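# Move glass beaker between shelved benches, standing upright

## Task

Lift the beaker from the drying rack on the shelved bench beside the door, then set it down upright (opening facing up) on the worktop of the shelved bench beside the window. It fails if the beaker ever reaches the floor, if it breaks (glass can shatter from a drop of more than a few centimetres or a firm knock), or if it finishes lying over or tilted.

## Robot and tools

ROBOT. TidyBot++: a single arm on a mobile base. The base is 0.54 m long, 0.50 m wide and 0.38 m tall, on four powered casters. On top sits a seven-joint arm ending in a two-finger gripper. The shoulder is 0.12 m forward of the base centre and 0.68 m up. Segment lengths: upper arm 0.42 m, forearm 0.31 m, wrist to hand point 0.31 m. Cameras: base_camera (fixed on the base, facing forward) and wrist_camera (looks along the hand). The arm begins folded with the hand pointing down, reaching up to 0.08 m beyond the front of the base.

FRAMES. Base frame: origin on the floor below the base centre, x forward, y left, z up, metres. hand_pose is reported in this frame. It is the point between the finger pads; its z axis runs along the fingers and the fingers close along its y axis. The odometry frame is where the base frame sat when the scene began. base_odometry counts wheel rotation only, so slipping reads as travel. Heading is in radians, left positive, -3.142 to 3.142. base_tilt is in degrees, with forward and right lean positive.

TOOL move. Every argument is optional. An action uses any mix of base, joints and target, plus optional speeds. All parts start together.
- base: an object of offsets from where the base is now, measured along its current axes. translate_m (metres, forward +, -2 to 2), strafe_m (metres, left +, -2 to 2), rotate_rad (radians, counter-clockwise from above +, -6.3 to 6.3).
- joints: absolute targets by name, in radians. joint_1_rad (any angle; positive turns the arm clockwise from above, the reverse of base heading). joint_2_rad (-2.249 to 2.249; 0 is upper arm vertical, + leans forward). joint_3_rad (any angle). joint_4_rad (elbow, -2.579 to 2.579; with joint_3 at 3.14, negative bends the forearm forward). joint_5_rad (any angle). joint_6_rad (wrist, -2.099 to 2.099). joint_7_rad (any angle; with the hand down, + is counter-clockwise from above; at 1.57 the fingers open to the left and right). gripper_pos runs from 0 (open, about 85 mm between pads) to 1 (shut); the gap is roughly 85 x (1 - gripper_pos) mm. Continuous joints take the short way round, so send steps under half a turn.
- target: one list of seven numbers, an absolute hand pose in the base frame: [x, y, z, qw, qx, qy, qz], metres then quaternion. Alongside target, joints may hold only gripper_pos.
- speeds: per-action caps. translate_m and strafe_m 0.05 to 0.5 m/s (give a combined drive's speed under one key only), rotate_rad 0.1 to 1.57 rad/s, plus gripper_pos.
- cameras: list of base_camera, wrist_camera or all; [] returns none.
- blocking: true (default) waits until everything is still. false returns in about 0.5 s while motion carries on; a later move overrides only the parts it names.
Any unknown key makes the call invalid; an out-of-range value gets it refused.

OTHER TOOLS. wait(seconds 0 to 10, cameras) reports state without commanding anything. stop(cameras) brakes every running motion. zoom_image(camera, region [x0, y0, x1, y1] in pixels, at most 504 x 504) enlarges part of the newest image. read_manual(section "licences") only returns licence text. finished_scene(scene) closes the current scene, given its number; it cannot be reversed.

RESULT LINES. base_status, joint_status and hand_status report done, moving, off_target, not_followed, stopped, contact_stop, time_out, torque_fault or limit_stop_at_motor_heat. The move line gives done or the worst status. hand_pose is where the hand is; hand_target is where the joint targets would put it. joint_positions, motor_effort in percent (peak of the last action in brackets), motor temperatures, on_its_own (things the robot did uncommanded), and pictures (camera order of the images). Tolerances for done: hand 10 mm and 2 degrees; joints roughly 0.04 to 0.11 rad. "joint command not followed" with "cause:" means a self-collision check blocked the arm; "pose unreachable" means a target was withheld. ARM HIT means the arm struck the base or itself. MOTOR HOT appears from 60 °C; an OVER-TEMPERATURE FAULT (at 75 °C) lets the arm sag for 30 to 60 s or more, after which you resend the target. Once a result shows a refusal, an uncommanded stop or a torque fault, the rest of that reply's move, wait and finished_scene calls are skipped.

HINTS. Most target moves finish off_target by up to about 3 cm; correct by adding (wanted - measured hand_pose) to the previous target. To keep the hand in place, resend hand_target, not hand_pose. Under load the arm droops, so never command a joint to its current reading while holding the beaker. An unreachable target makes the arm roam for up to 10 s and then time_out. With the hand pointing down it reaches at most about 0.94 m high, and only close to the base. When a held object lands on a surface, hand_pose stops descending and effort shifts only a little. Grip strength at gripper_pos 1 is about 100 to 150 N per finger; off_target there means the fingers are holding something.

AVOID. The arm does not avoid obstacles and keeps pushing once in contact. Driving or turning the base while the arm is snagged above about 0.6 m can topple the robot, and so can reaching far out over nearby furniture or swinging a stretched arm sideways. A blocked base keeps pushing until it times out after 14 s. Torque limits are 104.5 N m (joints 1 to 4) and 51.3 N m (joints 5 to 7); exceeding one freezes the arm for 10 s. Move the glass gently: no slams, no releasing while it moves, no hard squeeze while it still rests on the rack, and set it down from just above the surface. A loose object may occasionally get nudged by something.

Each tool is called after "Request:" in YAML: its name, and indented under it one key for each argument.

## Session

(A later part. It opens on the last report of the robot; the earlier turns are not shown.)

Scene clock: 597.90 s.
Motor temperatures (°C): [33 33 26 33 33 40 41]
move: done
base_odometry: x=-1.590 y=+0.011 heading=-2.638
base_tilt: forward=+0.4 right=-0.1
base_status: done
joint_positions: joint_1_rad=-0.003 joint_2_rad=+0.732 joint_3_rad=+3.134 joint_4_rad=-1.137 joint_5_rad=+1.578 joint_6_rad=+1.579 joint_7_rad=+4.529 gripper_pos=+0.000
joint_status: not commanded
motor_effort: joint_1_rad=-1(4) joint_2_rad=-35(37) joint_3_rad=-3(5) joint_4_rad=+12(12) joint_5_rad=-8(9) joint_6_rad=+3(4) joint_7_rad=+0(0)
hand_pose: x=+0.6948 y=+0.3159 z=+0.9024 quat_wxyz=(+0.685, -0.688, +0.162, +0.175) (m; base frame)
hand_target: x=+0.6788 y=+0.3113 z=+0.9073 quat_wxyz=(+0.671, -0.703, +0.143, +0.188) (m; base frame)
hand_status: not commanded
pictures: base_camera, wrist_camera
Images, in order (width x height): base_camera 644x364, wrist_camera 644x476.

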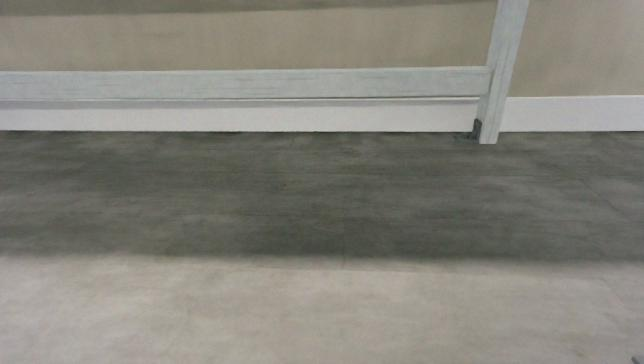

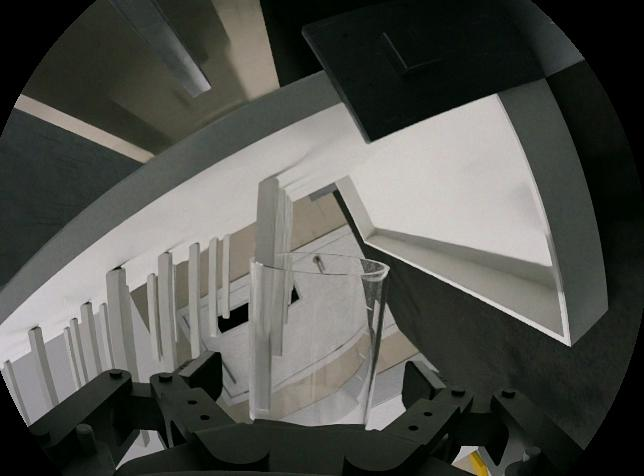

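Request:
move:
  base: {"strafe_m": 0.03}
  speeds: {"strafe_m": 0.1}

Request:
zoom_image:
  camera: "wrist_camera"
  region: [170, 200, 450, 476]

Scene clock: 614.17 s.
Motor temperatures (°C): [33 33 26 33 33 40 41]
move: done
base_odometry: x=-1.576 y=-0.016 heading=-2.638
base_tilt: forward=+0.4 right=-0.1
base_status: done
joint_positions: joint_1_rad=-0.005 joint_2_rad=+0.732 joint_3_rad=+3.134 joint_4_rad=-1.137 joint_5_rad=+1.578 joint_6_rad=+1.579 joint_7_rad=+4.529 gripper_pos=+0.000
joint_status: not commanded
motor_effort: joint_1_rad=-1(3) joint_2_rad=-35(37) joint_3_rad=-3(5) joint_4_rad=+12(12) joint_5_rad=-8(9) joint_6_rad=+3(4) joint_7_rad=+0(0)
hand_pose: x=+0.6941 y=+0.3171 z=+0.9024 quat_wxyz=(+0.685, -0.688, +0.161, +0.176) (m; base frame)
hand_target: x=+0.6788 y=+0.3113 z=+0.9073 quat_wxyz=(+0.671, -0.703, +0.143, +0.188) (m; base frame)
hand_status: not commanded
pictures: base_camera, wrist_camera
Images, in order (width x height): base_camera 644x364, wrist_camera 644x476.

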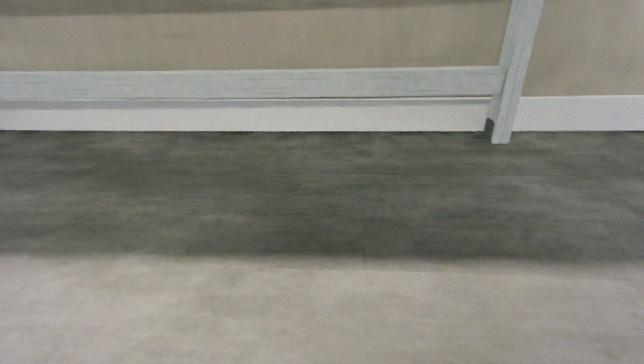

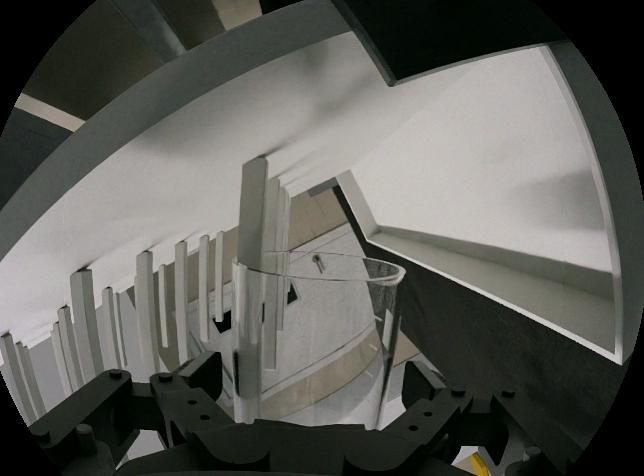

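Scaled by 1.800.

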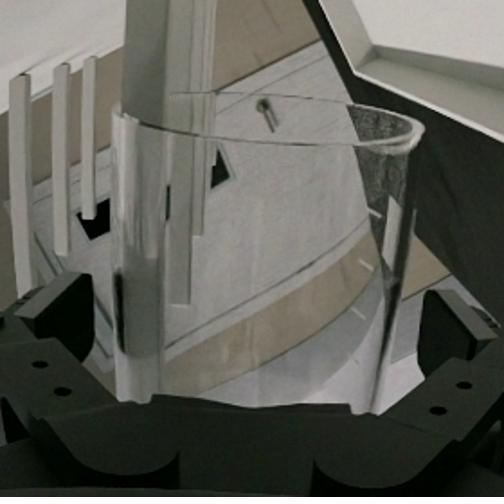

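Request:
move:
  base: {"translate_m": 0.014}
  joints: {"joint_4_rad": -1.135}
  speeds: {"translate_m": 0.05}

Request:
zoom_image:
  camera: "wrist_camera"
  region: [170, 200, 450, 476]

Scene clock: 690.87 s.
Motor temperatures (°C): [33 34 26 32 32 39 41]
move: done
base_odometry: x=-1.588 y=-0.022 heading=-2.638
base_tilt: forward=+0.4 right=-0.1
base_status: done
joint_positions: joint_1_rad=-0.005 joint_2_rad=+0.732 joint_3_rad=+3.134 joint_4_rad=-1.137 joint_5_rad=+1.579 joint_6_rad=+1.580 joint_7_rad=+4.529 gripper_pos=+0.000
joint_status: all done
motor_effort: joint_1_rad=+0(2) joint_2_rad=-35(37) joint_3_rad=-3(5) joint_4_rad=+12(14) joint_5_rad=-9(10) joint_6_rad=+3(4) joint_7_rad=+0(0)
hand_pose: x=+0.6938 y=+0.3170 z=+0.9023 quat_wxyz=(+0.685, -0.688, +0.161, +0.176) (m; base frame)
hand_target: x=+0.6760 y=+0.3113 z=+0.8989 quat_wxyz=(+0.669, -0.700, +0.153, +0.198) (m; base frame)
hand_status: not commanded
pictures: base_camera, wrist_camera
Images, in order (width x height): base_camera 644x364, wrist_camera 644x476.

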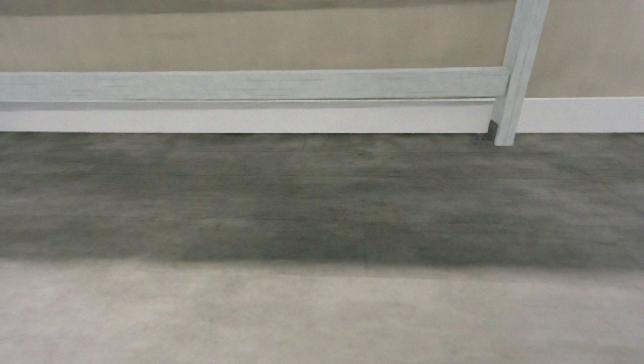

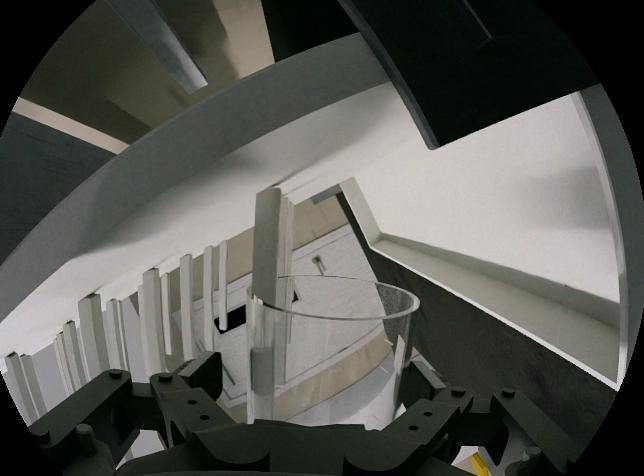

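Scaled by 1.800.

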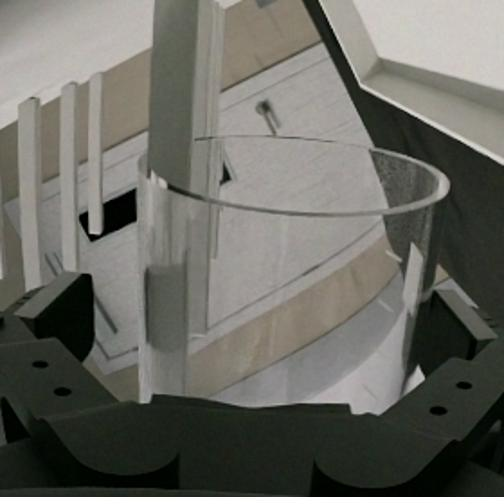

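Request:
move:
  joints: {"joint_4_rad": -1.16}

Request:
zoom_image:
  camera: "wrist_camera"
  region: [170, 200, 450, 476]

Scene clock: 696.60 s.
Motor temperatures (°C): [33 34 26 32 32 39 41]
move: done
base_odometry: x=-1.588 y=-0.022 heading=-2.638
base_tilt: forward=+0.4 right=-0.1
base_status: not commanded
joint_positions: joint_1_rad=-0.005 joint_2_rad=+0.732 joint_3_rad=+3.134 joint_4_rad=-1.146 joint_5_rad=+1.579 joint_6_rad=+1.580 joint_7_rad=+4.529 gripper_pos=+0.000
joint_status: all done
motor_effort: joint_1_rad=+0(1) joint_2_rad=-34(36) joint_3_rad=-5(5) joint_4_rad=+12(13) joint_5_rad=-9(9) joint_6_rad=+3(4) joint_7_rad=+0(0)
hand_pose: x=+0.6929 y=+0.3170 z=+0.8996 quat_wxyz=(+0.684, -0.688, +0.164, +0.179) (m; base frame)
hand_target: x=+0.6735 y=+0.3113 z=+0.8919 quat_wxyz=(+0.667, -0.698, +0.161, +0.207) (m; base frame)
hand_status: not commanded
pictures: base_camera, wrist_camera
Images, in order (width x height): base_camera 644x364, wrist_camera 644x476.

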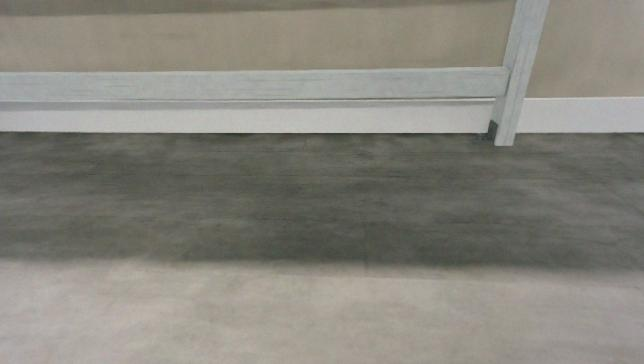

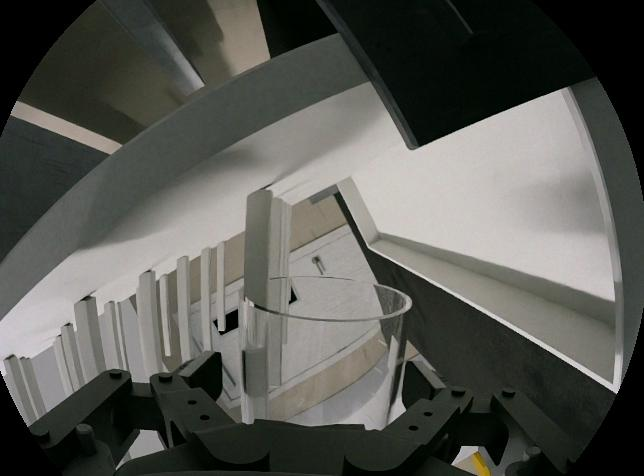

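Scaled by 1.800.

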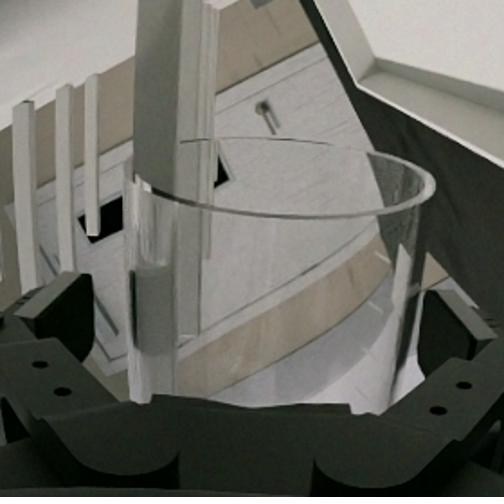

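Request:
move:
  joints: {"joint_4_rad": -1.182}

Request:
zoom_image:
  camera: "wrist_camera"
  region: [170, 200, 450, 476]

Scene clock: 701.20 s.
Motor temperatures (°C): [33 34 26 32 32 39 41]
move: done
base_odometry: x=-1.588 y=-0.022 heading=-2.638
base_tilt: forward=+0.4 right=-0.1
base_status: not commanded
joint_positions: joint_1_rad=-0.005 joint_2_rad=+0.732 joint_3_rad=+3.134 joint_4_rad=-1.163 joint_5_rad=+1.579 joint_6_rad=+1.580 joint_7_rad=+4.529 gripper_pos=+0.000
joint_status: all done
motor_effort: joint_1_rad=-1(1) joint_2_rad=-35(36) joint_3_rad=-4(5) joint_4_rad=+12(13) joint_5_rad=-9(9) joint_6_rad=+4(4) joint_7_rad=+0(0)
hand_pose: x=+0.6912 y=+0.3170 z=+0.8947 quat_wxyz=(+0.683, -0.686, +0.170, +0.185) (m; base frame)
hand_target: x=+0.6711 y=+0.3113 z=+0.8859 quat_wxyz=(+0.665, -0.695, +0.168, +0.215) (m; base frame)
hand_status: not commanded
pictures: base_camera, wrist_camera
Images, in order (width x height): base_camera 644x364, wrist_camera 644x476.

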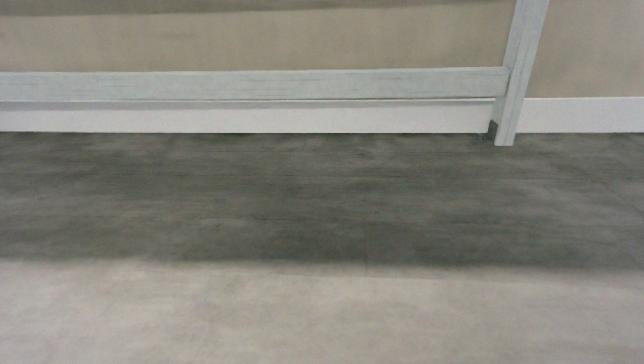

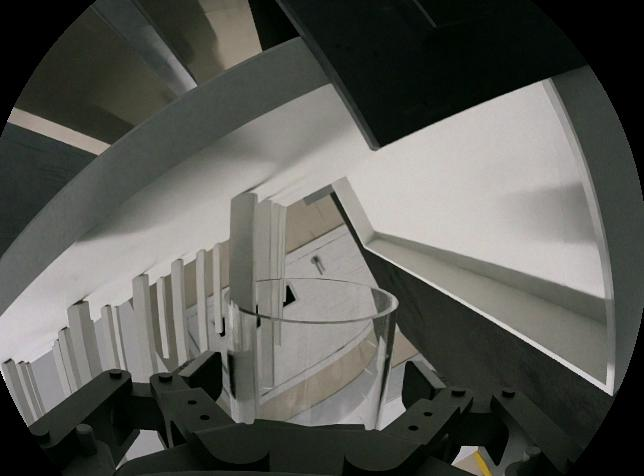

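Scaled by 1.800.

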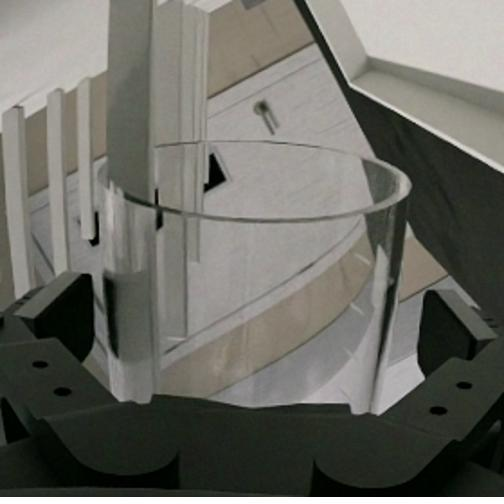

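Request:
move:
  joints: {"gripper_pos": 0.24}
  cameras: ["wrist_camera"]

Request:
zoom_image:
  camera: "wrist_camera"
  region: [170, 200, 450, 476]

Scene clock: 712.17 s.
Motor temperatures (°C): [33 34 26 32 32 39 41]
move: done
base_odometry: x=-1.588 y=-0.022 heading=-2.638
base_tilt: forward=+0.4 right=-0.1
base_status: not commanded
joint_positions: joint_1_rad=-0.002 joint_2_rad=+0.732 joint_3_rad=+3.134 joint_4_rad=-1.163 joint_5_rad=+1.574 joint_6_rad=+1.581 joint_7_rad=+4.529 gripper_pos=+0.224
joint_status: all done
motor_effort: joint_1_rad=+0(4) joint_2_rad=-32(35) joint_3_rad=-3(4) joint_4_rad=+10(12) joint_5_rad=-5(9) joint_6_rad=+5(7) joint_7_rad=+0(0)
hand_pose: x=+0.6922 y=+0.3157 z=+0.8961 quat_wxyz=(+0.685, -0.684, +0.170, +0.184) (m; base frame)
hand_target: x=+0.6711 y=+0.3113 z=+0.8859 quat_wxyz=(+0.665, -0.695, +0.168, +0.215) (m; base frame)
hand_status: not commanded
pictures: wrist_camera
Images, in order (width x height): wrist_camera 644x476.

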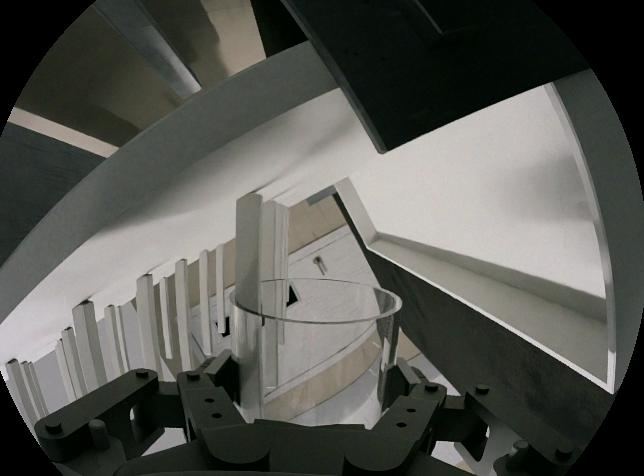

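Scaled by 1.800.

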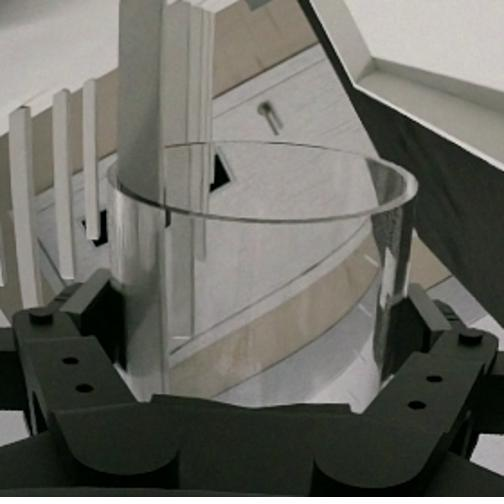

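Request:
move:
  joints: {"gripper_pos": 0.4}
  cameras: ["wrist_camera"]

Scene clock: 716.67 s.
Motor temperatures (°C): [33 34 26 32 32 39 41]
move: off_target
base_odometry: x=-1.588 y=-0.022 heading=-2.638
base_tilt: forward=+0.4 right=-0.1
base_status: not commanded
joint_positions: joint_1_rad=-0.002 joint_2_rad=+0.732 joint_3_rad=+3.134 joint_4_rad=-1.163 joint_5_rad=+1.574 joint_6_rad=+1.581 joint_7_rad=+4.529 gripper_pos=+0.234
joint_status: gripper_pos off_target (ended at +0.234, target +0.400)
motor_effort: joint_1_rad=-1(3) joint_2_rad=-32(34) joint_3_rad=-3(5) joint_4_rad=+10(11) joint_5_rad=-6(6) joint_6_rad=+4(4) joint_7_rad=+0(1)
hand_pose: x=+0.6923 y=+0.3155 z=+0.8961 quat_wxyz=(+0.685, -0.684, +0.171, +0.184) (m; base frame)
hand_target: x=+0.6711 y=+0.3113 z=+0.8859 quat_wxyz=(+0.665, -0.695, +0.168, +0.215) (m; base frame)
hand_status: not commanded
pictures: wrist_camera
Images, in order (width x height): wrist_camera 644x476.

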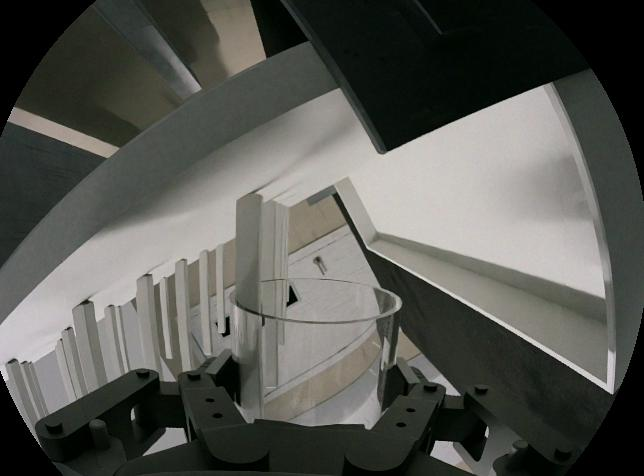

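Request:
move:
  joints: {"joint_2_rad": 0.675, "joint_4_rad": -1.063, "joint_7_rad": 4.4}

Scene clock: 738.07 s.
Motor temperatures (°C): [33 34 26 32 32 39 41]
move: done
base_odometry: x=-1.588 y=-0.022 heading=-2.638
base_tilt: forward=+0.4 right=-0.1
base_status: not commanded
joint_positions: joint_1_rad=-0.002 joint_2_rad=+0.730 joint_3_rad=+3.134 joint_4_rad=-1.100 joint_5_rad=+1.594 joint_6_rad=+1.582 joint_7_rad=+4.465 gripper_pos=+0.234
joint_status: all done
motor_effort: joint_1_rad=-1(1) joint_2_rad=-36(37) joint_3_rad=-5(5) joint_4_rad=+13(13) joint_5_rad=-10(10) joint_6_rad=+4(4) joint_7_rad=+0(1)
hand_pose: x=+0.6959 y=+0.3154 z=+0.9100 quat_wxyz=(+0.677, -0.692, +0.170, +0.184) (m; base frame)
hand_target: x=+0.6700 y=+0.3113 z=+0.9464 quat_wxyz=(+0.668, -0.704, +0.147, +0.189) (m; base frame)
hand_status: not commanded
pictures: base_camera, wrist_camera
Images, in order (width x height): base_camera 644x364, wrist_camera 644x476.

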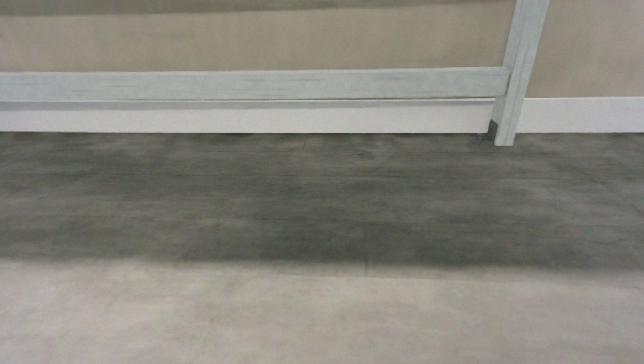

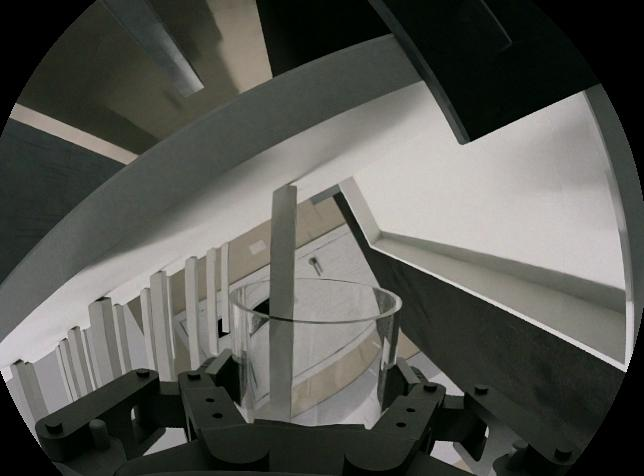

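Request:
move:
  base: {"translate_m": -0.04}
  joints: {"joint_2_rad": 0.65, "joint_4_rad": -0.99, "joint_7_rad": 4.34}
  speeds: {"translate_m": 0.1}
  cameras: ["wrist_camera"]

Scene clock: 750.67 s.
Motor temperatures (°C): [33 34 26 32 32 39 41]
move: done
base_odometry: x=-1.552 y=-0.003 heading=-2.638
base_tilt: forward=+0.4 right=-0.1
base_status: done
joint_positions: joint_1_rad=-0.002 joint_2_rad=+0.698 joint_3_rad=+3.134 joint_4_rad=-1.029 joint_5_rad=+1.594 joint_6_rad=+1.584 joint_7_rad=+4.406 gripper_pos=+0.234
joint_status: all done
motor_effort: joint_1_rad=-1(2) joint_2_rad=-36(39) joint_3_rad=-4(5) joint_4_rad=+13(14) joint_5_rad=-10(10) joint_6_rad=+2(4) joint_7_rad=+0(1)
hand_pose: x=+0.6924 y=+0.3152 z=+0.9500 quat_wxyz=(+0.681, -0.696, +0.155, +0.169) (m; base frame)
hand_target: x=+0.6666 y=+0.3113 z=+0.9814 quat_wxyz=(+0.669, -0.709, +0.136, +0.175) (m; base frame)
hand_status: not commanded
pictures: wrist_camera
Images, in order (width x height): wrist_camera 644x476.

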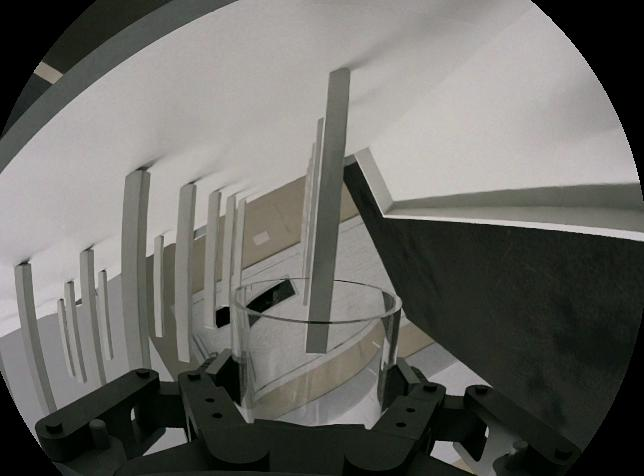

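Request:
move:
  base: {"translate_m": -0.16}
  joints: {"joint_4_rad": -0.94, "joint_7_rad": 4.31}
  speeds: {"translate_m": 0.12}
  cameras: ["wrist_camera"]

Scene clock: 760.60 s.
Motor temperatures (°C): [33 34 26 32 32 39 41]
move: done
base_odometry: x=-1.412 y=+0.074 heading=-2.638
base_tilt: forward=+0.4 right=+0.0
base_status: done
joint_positions: joint_1_rad=-0.002 joint_2_rad=+0.694 joint_3_rad=+3.134 joint_4_rad=-0.977 joint_5_rad=+1.594 joint_6_rad=+1.584 joint_7_rad=+4.375 gripper_pos=+0.234
joint_status: all done
motor_effort: joint_1_rad=+0(2) joint_2_rad=-35(38) joint_3_rad=-4(5) joint_4_rad=+13(14) joint_5_rad=-11(11) joint_6_rad=+2(3) joint_7_rad=+0(1)
hand_pose: x=+0.6934 y=+0.3151 z=+0.9684 quat_wxyz=(+0.683, -0.698, +0.147, +0.160) (m; base frame)
hand_target: x=+0.6680 y=+0.3113 z=+0.9961 quat_wxyz=(+0.670, -0.711, +0.130, +0.167) (m; base frame)
hand_status: not commanded
pictures: wrist_camera
Images, in order (width x height): wrist_camera 644x476.

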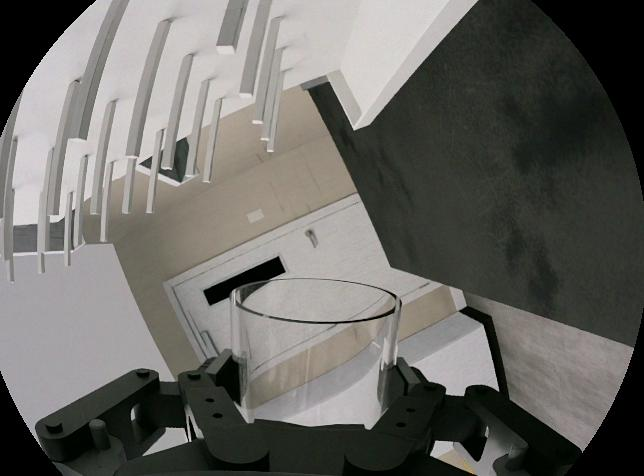

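Request:
move:
  base: {"translate_m": -0.4}
  cameras: []

Request:
move:
  base: {"rotate_rad": 1.6}
  joints: {"joint_1_rad": 0.0, "joint_2_rad": 0.175, "joint_3_rad": 3.1416, "joint_4_rad": -1.99, "joint_5_rad": 0.0, "joint_6_rad": 0.65, "joint_7_rad": 1.571}
  cameras: ["wrist_camera"]

Scene clock: 828.57 s.
Motor temperatures (°C): [33 35 26 32 32 39 41]
move: done
base_odometry: x=-1.061 y=+0.267 heading=-2.638
base_tilt: forward=+0.4 right=-0.1
base_status: done
joint_positions: joint_1_rad=-0.002 joint_2_rad=+0.690 joint_3_rad=+3.134 joint_4_rad=-0.977 joint_5_rad=+1.594 joint_6_rad=+1.588 joint_7_rad=+4.375 gripper_pos=+0.234
joint_status: not commanded
motor_effort: joint_1_rad=-1(2) joint_2_rad=-36(38) joint_3_rad=-4(5) joint_4_rad=+13(14) joint_5_rad=-10(11) joint_6_rad=+2(3) joint_7_rad=+0(0)
hand_pose: x=+0.6915 y=+0.3151 z=+0.9704 quat_wxyz=(+0.683, -0.698, +0.144, +0.160) (m; base frame)
hand_target: x=+0.6680 y=+0.3113 z=+0.9961 quat_wxyz=(+0.670, -0.711, +0.130, +0.167) (m; base frame)
hand_status: not commanded
pictures: none
No camera images: "cameras" was empty.

Scene clock: 831.97 s.
Motor temperatures (°C): [33 35 26 32 32 39 41]
move: done
base_odometry: x=-1.061 y=+0.267 heading=-1.038
base_tilt: forward=+0.3 right=-0.1
base_status: done
joint_positions: joint_1_rad=-0.009 joint_2_rad=+0.232 joint_3_rad=+3.135 joint_4_rad=-1.972 joint_5_rad=+0.045 joint_6_rad=+0.712 joint_7_rad=+1.640 gripper_pos=+0.234
joint_status: all done
motor_effort: joint_1_rad=+0(6) joint_2_rad=-24(37) joint_3_rad=+0(7) joint_4_rad=+16(17) joint_5_rad=+0(11) joint_6_rad=+11(11) joint_7_rad=+0(1)
hand_pose: x=+0.7791 y=+0.0204 z=+0.9293 quat_wxyz=(+0.022, +0.677, +0.050, +0.734) (m; base frame)
hand_target: x=+0.7635 y=+0.0014 z=+0.9375 quat_wxyz=(+0.000, +0.687, +0.000, +0.727) (m; base frame)
hand_status: not commanded
pictures: wrist_camera
Images, in order (width x height): wrist_camera 644x476.

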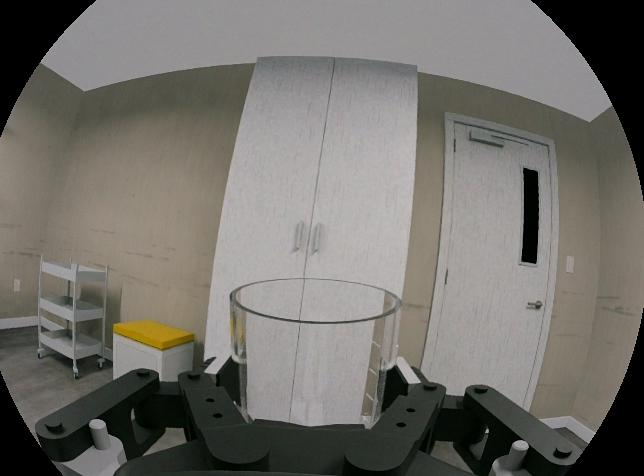

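Request:
move:
  base: {"translate_m": 1.2, "strafe_m": 1.0, "rotate_rad": 1.542}
  cameras: ["wrist_camera", "base_camera"]

Scene clock: 845.93 s.
Motor temperatures (°C): [33 35 26 32 32 39 41]
move: done
base_odometry: x=+0.410 y=-0.259 heading=+0.504
base_tilt: forward=+0.4 right=-0.1
base_status: done
joint_positions: joint_1_rad=-0.003 joint_2_rad=+0.221 joint_3_rad=+3.143 joint_4_rad=-1.973 joint_5_rad=+0.033 joint_6_rad=+0.708 joint_7_rad=+1.637 gripper_pos=+0.234
joint_status: not commanded
motor_effort: joint_1_rad=+0(5) joint_2_rad=-24(27) joint_3_rad=+0(3) joint_4_rad=+16(16) joint_5_rad=+0(2) joint_6_rad=+10(11) joint_7_rad=+0(0)
hand_pose: x=+0.7767 y=+0.0090 z=+0.9348 quat_wxyz=(+0.026, +0.676, +0.039, +0.736) (m; base frame)
hand_target: x=+0.7635 y=+0.0014 z=+0.9375 quat_wxyz=(+0.000, +0.687, +0.000, +0.727) (m; base frame)
hand_status: not commanded
pictures: base_camera, wrist_camera
Images, in order (width x height): base_camera 644x364, wrist_camera 644x476.

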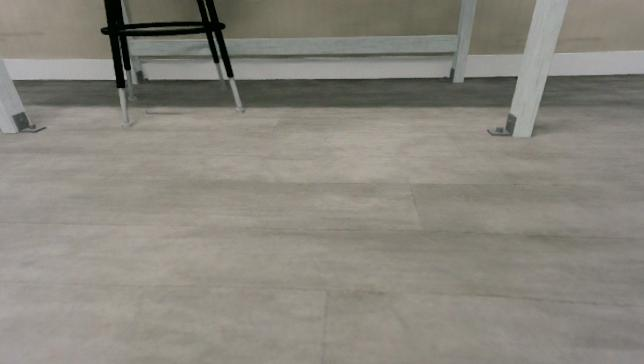

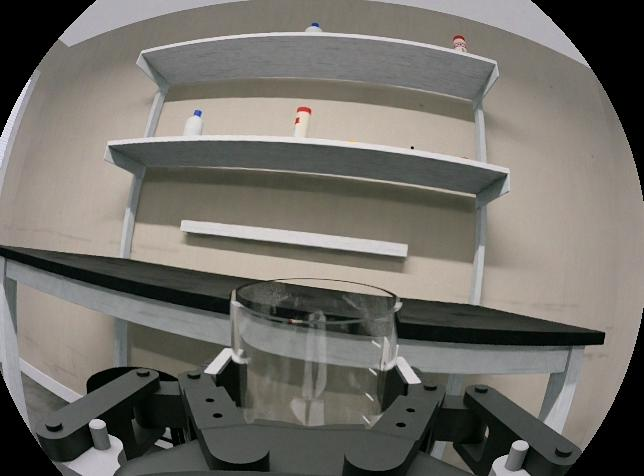

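Request:
move:
  joints: {"joint_1_rad": 0.0, "joint_2_rad": 0.03, "joint_3_rad": 3.1416, "joint_4_rad": -1.773, "joint_5_rad": -0.04, "joint_6_rad": 0.11, "joint_7_rad": 1.50}
  cameras: ["wrist_camera"]

Request:
zoom_image:
  camera: "wrist_camera"
  region: [170, 200, 450, 476]

Scene clock: 894.77 s.
Motor temperatures (°C): [33 34 26 32 32 39 41]
move: done
base_odometry: x=+0.410 y=-0.259 heading=+0.504
base_tilt: forward=+0.4 right=-0.1
base_status: not commanded
joint_positions: joint_1_rad=-0.003 joint_2_rad=+0.069 joint_3_rad=+3.143 joint_4_rad=-1.814 joint_5_rad=+0.003 joint_6_rad=+0.173 joint_7_rad=+1.567 gripper_pos=+0.234
joint_status: all done
motor_effort: joint_1_rad=+0(1) joint_2_rad=-22(26) joint_3_rad=+0(1) joint_4_rad=+18(18) joint_5_rad=+0(1) joint_6_rad=+10(11) joint_7_rad=+0(1)
hand_pose: x=+0.7555 y=+0.0024 z=+0.9616 quat_wxyz=(-0.001, +0.755, +0.000, +0.656) (m; base frame)
hand_target: x=+0.7465 y=+0.0000 z=+0.9921 quat_wxyz=(-0.035, +0.748, -0.043, +0.662) (m; base frame)
hand_status: not commanded
pictures: wrist_camera
Images, in order (width x height): wrist_camera 644x476.

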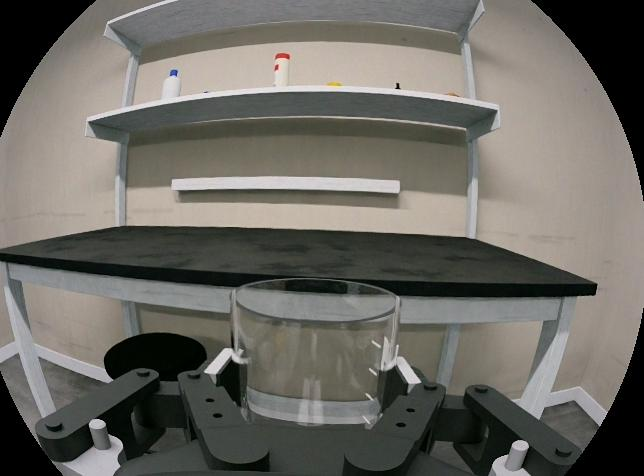

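Scaled by 1.800.

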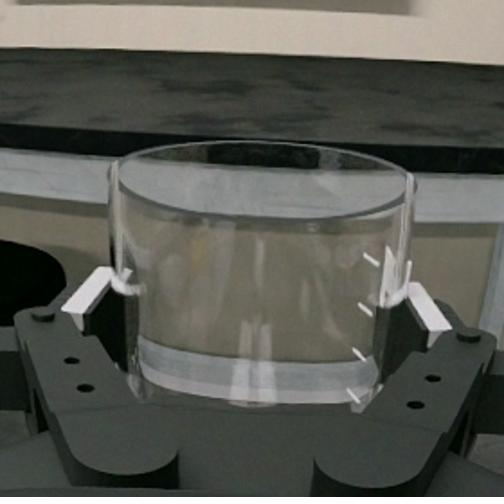

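Request:
move:
  joints: {"joint_2_rad": 0.012, "joint_4_rad": -1.6, "joint_6_rad": -0.03}
  cameras: ["wrist_camera"]

Scene clock: 929.33 s.
Motor temperatures (°C): [33 34 26 32 32 38 41]
move: done
base_odometry: x=+0.410 y=-0.259 heading=+0.504
base_tilt: forward=+0.4 right=-0.1
base_status: not commanded
joint_positions: joint_1_rad=-0.003 joint_2_rad=+0.057 joint_3_rad=+3.143 joint_4_rad=-1.644 joint_5_rad=+0.003 joint_6_rad=+0.032 joint_7_rad=+1.566 gripper_pos=+0.234
joint_status: all done
motor_effort: joint_1_rad=+0(1) joint_2_rad=-22(23) joint_3_rad=+0(1) joint_4_rad=+18(20) joint_5_rad=+0(1) joint_6_rad=+11(11) joint_7_rad=+0(0)
hand_pose: x=+0.7645 y=+0.0022 z=+1.0303 quat_wxyz=(-0.001, +0.741, +0.000, +0.671) (m; base frame)
hand_target: x=+0.7487 y=+0.0017 z=+1.0675 quat_wxyz=(-0.038, +0.731, -0.040, +0.680) (m; base frame)
hand_status: not commanded
pictures: wrist_camera
Images, in order (width x height): wrist_camera 644x476.

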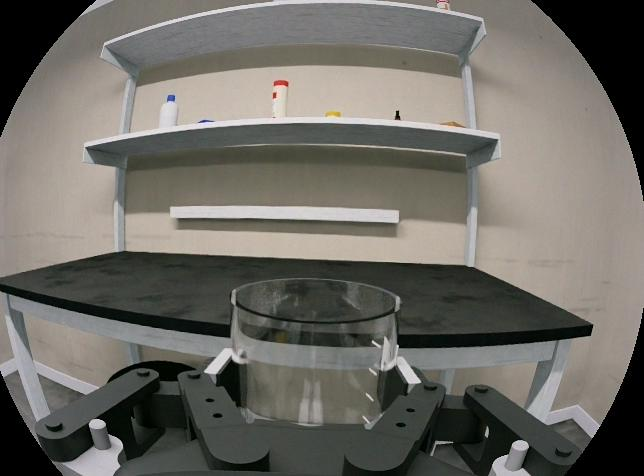

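Request:
move:
  base: {"translate_m": 0.4}
  speeds: {"translate_m": 0.25}

Request:
zoom_image:
  camera: "wrist_camera"
  region: [170, 200, 450, 476]

Scene clock: 943.77 s.
Motor temperatures (°C): [33 34 26 32 32 38 41]
move: done
base_odometry: x=+0.760 y=-0.066 heading=+0.504
base_tilt: forward=+0.4 right=-0.1
base_status: done
joint_positions: joint_1_rad=-0.003 joint_2_rad=+0.047 joint_3_rad=+3.143 joint_4_rad=-1.644 joint_5_rad=+0.003 joint_6_rad=+0.029 joint_7_rad=+1.566 gripper_pos=+0.234
joint_status: not commanded
motor_effort: joint_1_rad=-1(1) joint_2_rad=-20(25) joint_3_rad=+0(2) joint_4_rad=+18(19) joint_5_rad=+0(1) joint_6_rad=+11(11) joint_7_rad=+0(0)
hand_pose: x=+0.7609 y=+0.0022 z=+1.0358 quat_wxyz=(-0.001, +0.739, +0.000, +0.674) (m; base frame)
hand_target: x=+0.7487 y=+0.0017 z=+1.0675 quat_wxyz=(-0.038, +0.731, -0.040, +0.680) (m; base frame)
hand_status: not commanded
pictures: base_camera, wrist_camera
Images, in order (width x height): base_camera 644x364, wrist_camera 644x476.

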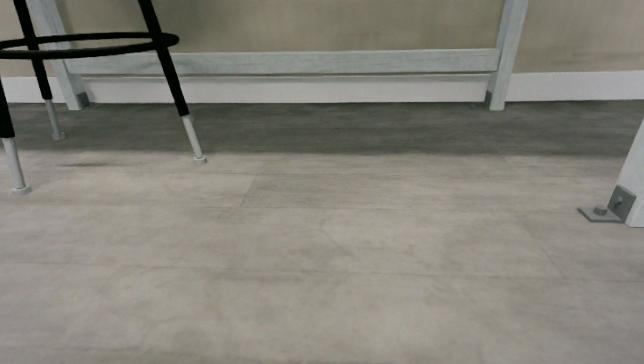

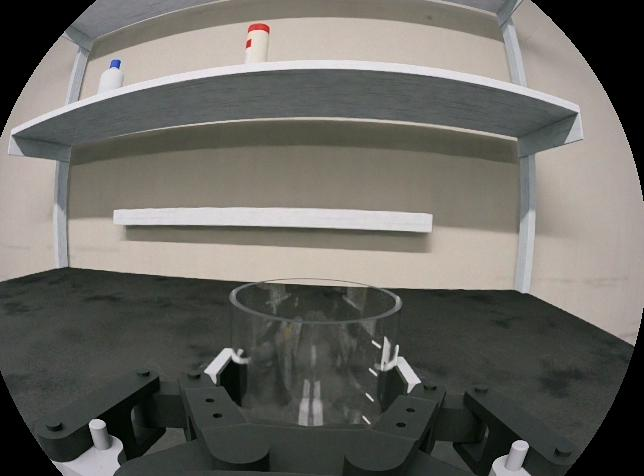

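Scaled by 1.800.

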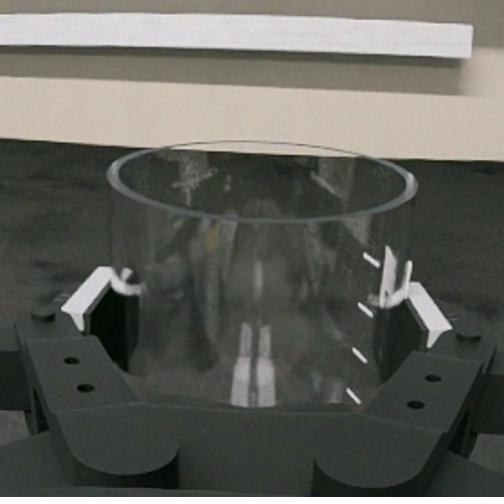

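Request:
move:
  base: {"translate_m": 0.05}
  joints: {"joint_2_rad": 0.02, "joint_4_rad": -1.77, "joint_6_rad": 0.095}
  speeds: {"translate_m": 0.1}
  cameras: ["wrist_camera"]

Request:
zoom_image:
  camera: "wrist_camera"
  region: [170, 200, 450, 476]

Scene clock: 970.70 s.
Motor temperatures (°C): [32 34 26 32 32 38 40]
move: done
base_odometry: x=+0.804 y=-0.042 heading=+0.504
base_tilt: forward=+0.3 right=+0.0
base_status: done
joint_positions: joint_1_rad=-0.003 joint_2_rad=+0.044 joint_3_rad=+3.143 joint_4_rad=-1.746 joint_5_rad=+0.003 joint_6_rad=+0.044 joint_7_rad=+1.566 gripper_pos=+0.234
joint_status: all done
motor_effort: joint_1_rad=+0(2) joint_2_rad=-19(26) joint_3_rad=-1(1) joint_4_rad=+17(19) joint_5_rad=+0(1) joint_6_rad=+9(11) joint_7_rad=+0(0)
hand_pose: x=+0.7510 y=+0.0022 z=+0.9794 quat_wxyz=(-0.001, +0.766, +0.000, +0.642) (m; base frame)
hand_target: x=+0.7432 y=+0.0002 z=+0.9955 quat_wxyz=(-0.035, +0.748, -0.043, +0.661) (m; base frame)
hand_status: not commanded
pictures: wrist_camera
Images, in order (width x height): wrist_camera 644x476.

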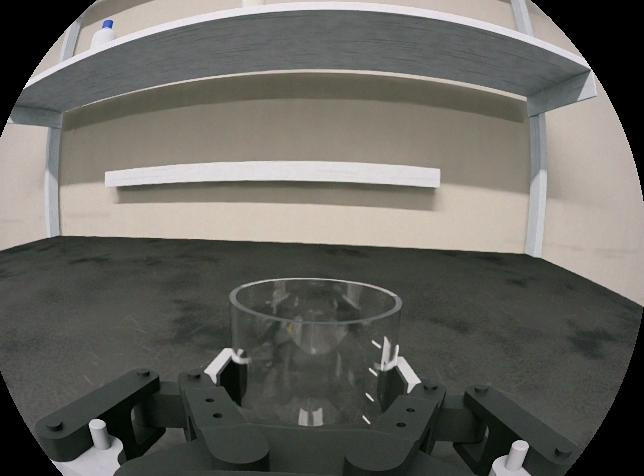

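Scaled by 1.800.

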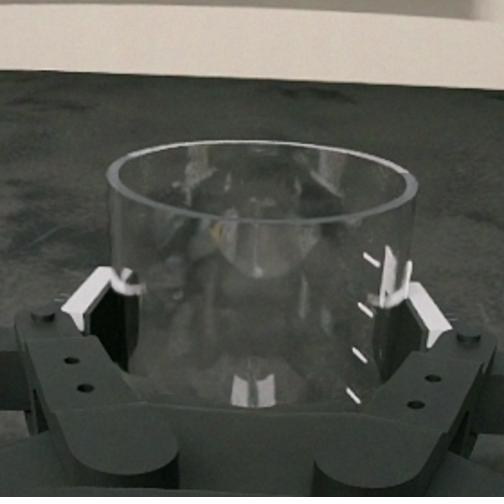

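Request:
move:
  joints: {"joint_6_rad": 0.195}
  cameras: ["wrist_camera"]

Scene clock: 977.77 s.
Motor temperatures (°C): [32 34 26 32 32 38 40]
move: done
base_odometry: x=+0.804 y=-0.042 heading=+0.504
base_tilt: forward=+0.4 right=-0.1
base_status: not commanded
joint_positions: joint_1_rad=-0.003 joint_2_rad=+0.044 joint_3_rad=+3.143 joint_4_rad=-1.756 joint_5_rad=+0.003 joint_6_rad=+0.136 joint_7_rad=+1.566 gripper_pos=+0.234
joint_status: all done
motor_effort: joint_1_rad=+0(1) joint_2_rad=-21(22) joint_3_rad=+0(1) joint_4_rad=+18(19) joint_5_rad=+0(0) joint_6_rad=+11(11) joint_7_rad=+0(0)
hand_pose: x=+0.7537 y=+0.0023 z=+1.0018 quat_wxyz=(-0.001, +0.739, +0.000, +0.673) (m; base frame)
hand_target: x=+0.7455 y=-0.0011 z=+1.0265 quat_wxyz=(-0.036, +0.714, -0.042, +0.698) (m; base frame)
hand_status: not commanded
pictures: wrist_camera
Images, in order (width x height): wrist_camera 644x476.

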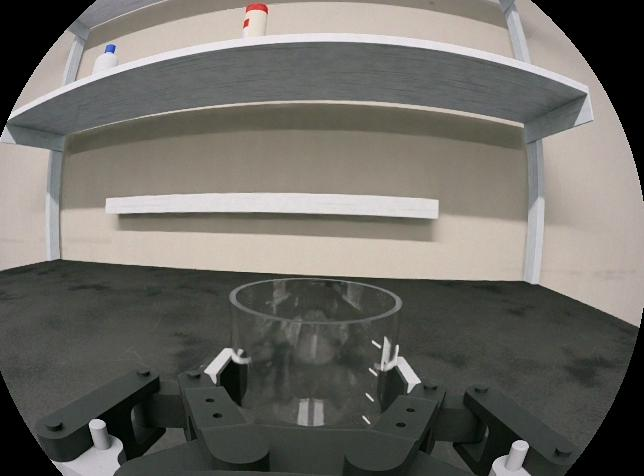

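Request:
zoom_image:
  camera: "wrist_camera"
  region: [200, 240, 440, 440]

Scaled by 2.100.

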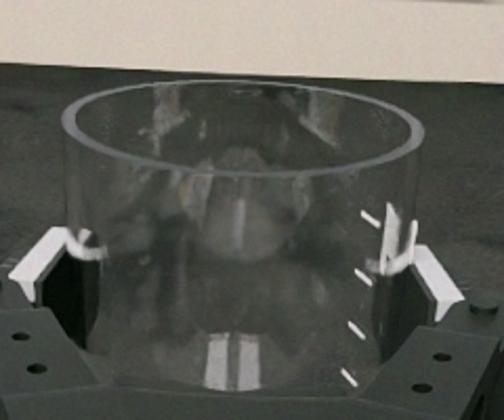

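Request:
move:
  joints: {"joint_4_rad": -1.82, "joint_6_rad": 0.245}
  cameras: ["wrist_camera"]

Scene clock: 994.80 s.
Motor temperatures (°C): [32 33 26 32 32 38 40]
move: done
base_odometry: x=+0.804 y=-0.042 heading=+0.504
base_tilt: forward=+0.4 right=-0.1
base_status: not commanded
joint_positions: joint_1_rad=-0.003 joint_2_rad=+0.044 joint_3_rad=+3.143 joint_4_rad=-1.805 joint_5_rad=+0.003 joint_6_rad=+0.173 joint_7_rad=+1.566 gripper_pos=+0.234
joint_status: all done
motor_effort: joint_1_rad=+0(1) joint_2_rad=-21(23) joint_3_rad=+0(1) joint_4_rad=+18(19) joint_5_rad=+1(1) joint_6_rad=+10(11) joint_7_rad=+0(0)
hand_pose: x=+0.7495 y=+0.0023 z=+0.9832 quat_wxyz=(-0.001, +0.743, +0.000, +0.669) (m; base frame)
hand_target: x=+0.7417 y=-0.0017 z=+1.0113 quat_wxyz=(-0.035, +0.714, -0.043, +0.698) (m; base frame)
hand_status: not commanded
pictures: wrist_camera
Images, in order (width x height): wrist_camera 644x476.

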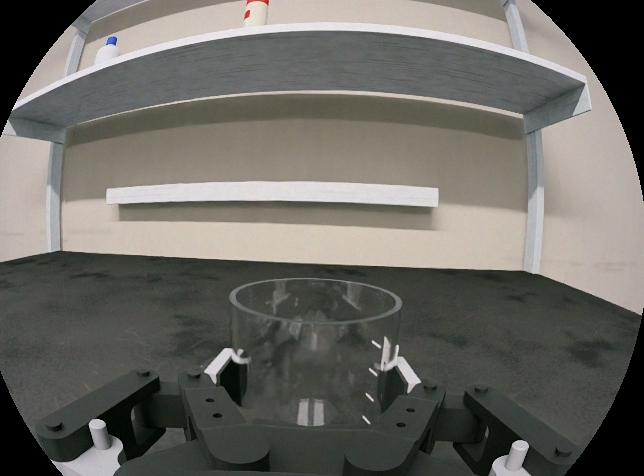

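Request:
move:
  joints: {"joint_4_rad": -1.87, "joint_6_rad": 0.31}
  cameras: ["wrist_camera"]

Scene clock: 1002.67 s.
Motor temperatures (°C): [32 33 26 32 32 38 40]
move: done
base_odometry: x=+0.804 y=-0.042 heading=+0.504
base_tilt: forward=+0.4 right=-0.1
base_status: not commanded
joint_positions: joint_1_rad=-0.003 joint_2_rad=+0.044 joint_3_rad=+3.143 joint_4_rad=-1.848 joint_5_rad=+0.003 joint_6_rad=+0.239 joint_7_rad=+1.565 gripper_pos=+0.234
joint_status: all done
motor_effort: joint_1_rad=+0(1) joint_2_rad=-21(21) joint_3_rad=+1(1) joint_4_rad=+17(19) joint_5_rad=+0(1) joint_6_rad=+10(11) joint_7_rad=+0(0)
hand_pose: x=+0.7461 y=+0.0024 z=+0.9774 quat_wxyz=(-0.002, +0.735, +0.000, +0.678) (m; base frame)
hand_target: x=+0.7372 y=-0.0024 z=+1.0009 quat_wxyz=(-0.034, +0.709, -0.043, +0.703) (m; base frame)
hand_status: not commanded
pictures: wrist_camera
Images, in order (width x height): wrist_camera 644x476.

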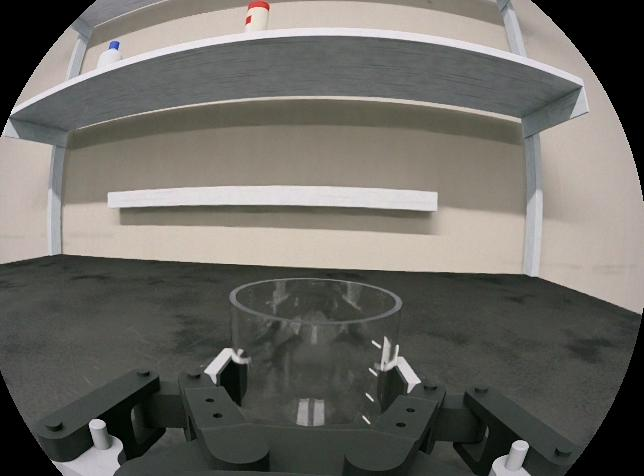

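Request:
move:
  joints: {"joint_4_rad": -1.915, "joint_6_rad": 0.345}
  cameras: ["wrist_camera"]

Request:
zoom_image:
  camera: "wrist_camera"
  region: [200, 240, 440, 440]

Scene clock: 1009.23 s.
Motor temperatures (°C): [32 33 26 32 32 38 40]
move: done
base_odometry: x=+0.804 y=-0.042 heading=+0.504
base_tilt: forward=+0.4 right=-0.1
base_status: not commanded
joint_positions: joint_1_rad=-0.003 joint_2_rad=+0.043 joint_3_rad=+3.143 joint_4_rad=-1.876 joint_5_rad=+0.003 joint_6_rad=+0.293 joint_7_rad=+1.565 gripper_pos=+0.234
joint_status: all done
motor_effort: joint_1_rad=-1(1) joint_2_rad=-19(20) joint_3_rad=+0(1) joint_4_rad=+15(18) joint_5_rad=+0(0) joint_6_rad=+8(11) joint_7_rad=+0(0)
hand_pose: x=+0.7434 y=+0.0024 z=+0.9778 quat_wxyz=(-0.002, +0.726, +0.000, +0.687) (m; base frame)
hand_target: x=+0.7324 y=-0.0029 z=+0.9845 quat_wxyz=(-0.033, +0.713, -0.043, +0.699) (m; base frame)
hand_status: not commanded
pictures: wrist_camera
Images, in order (width x height): wrist_camera 644x476.

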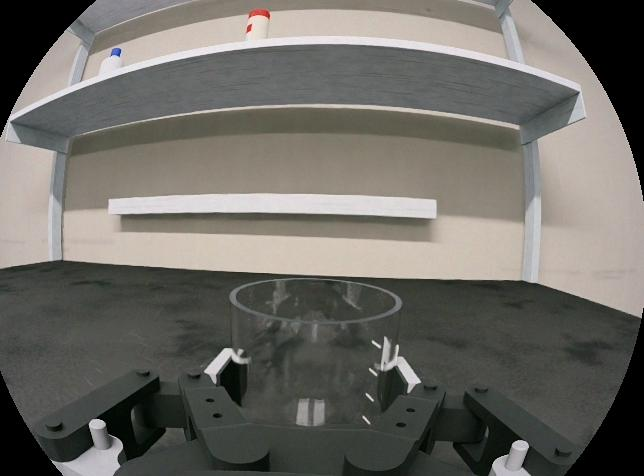

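Scaled by 2.100.

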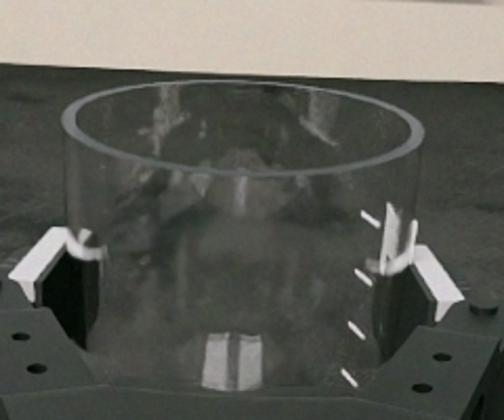

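Request:
move:
  joints: {"joint_4_rad": -1.90, "joint_6_rad": 0.22}
  cameras: ["wrist_camera"]

Scene clock: 1021.17 s.
Motor temperatures (°C): [32 33 26 32 32 38 40]
move: done
base_odometry: x=+0.804 y=-0.042 heading=+0.504
base_tilt: forward=+0.4 right=-0.1
base_status: not commanded
joint_positions: joint_1_rad=-0.003 joint_2_rad=+0.027 joint_3_rad=+3.143 joint_4_rad=-1.870 joint_5_rad=+0.003 joint_6_rad=+0.246 joint_7_rad=+1.565 gripper_pos=+0.234
joint_status: all done
motor_effort: joint_1_rad=+0(1) joint_2_rad=-16(17) joint_3_rad=+0(1) joint_4_rad=+13(17) joint_5_rad=+0(1) joint_6_rad=+6(9) joint_7_rad=+0(1)
hand_pose: x=+0.7385 y=+0.0024 z=+0.9768 quat_wxyz=(-0.002, +0.735, +0.000, +0.678) (m; base frame)
hand_target: x=+0.7315 y=-0.0014 z=+0.9548 quat_wxyz=(-0.033, +0.750, -0.044, +0.659) (m; base frame)
hand_status: not commanded
pictures: wrist_camera
Images, in order (width x height): wrist_camera 644x476.

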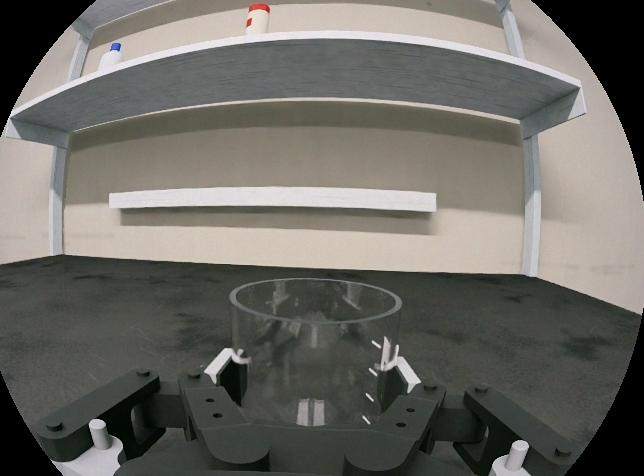

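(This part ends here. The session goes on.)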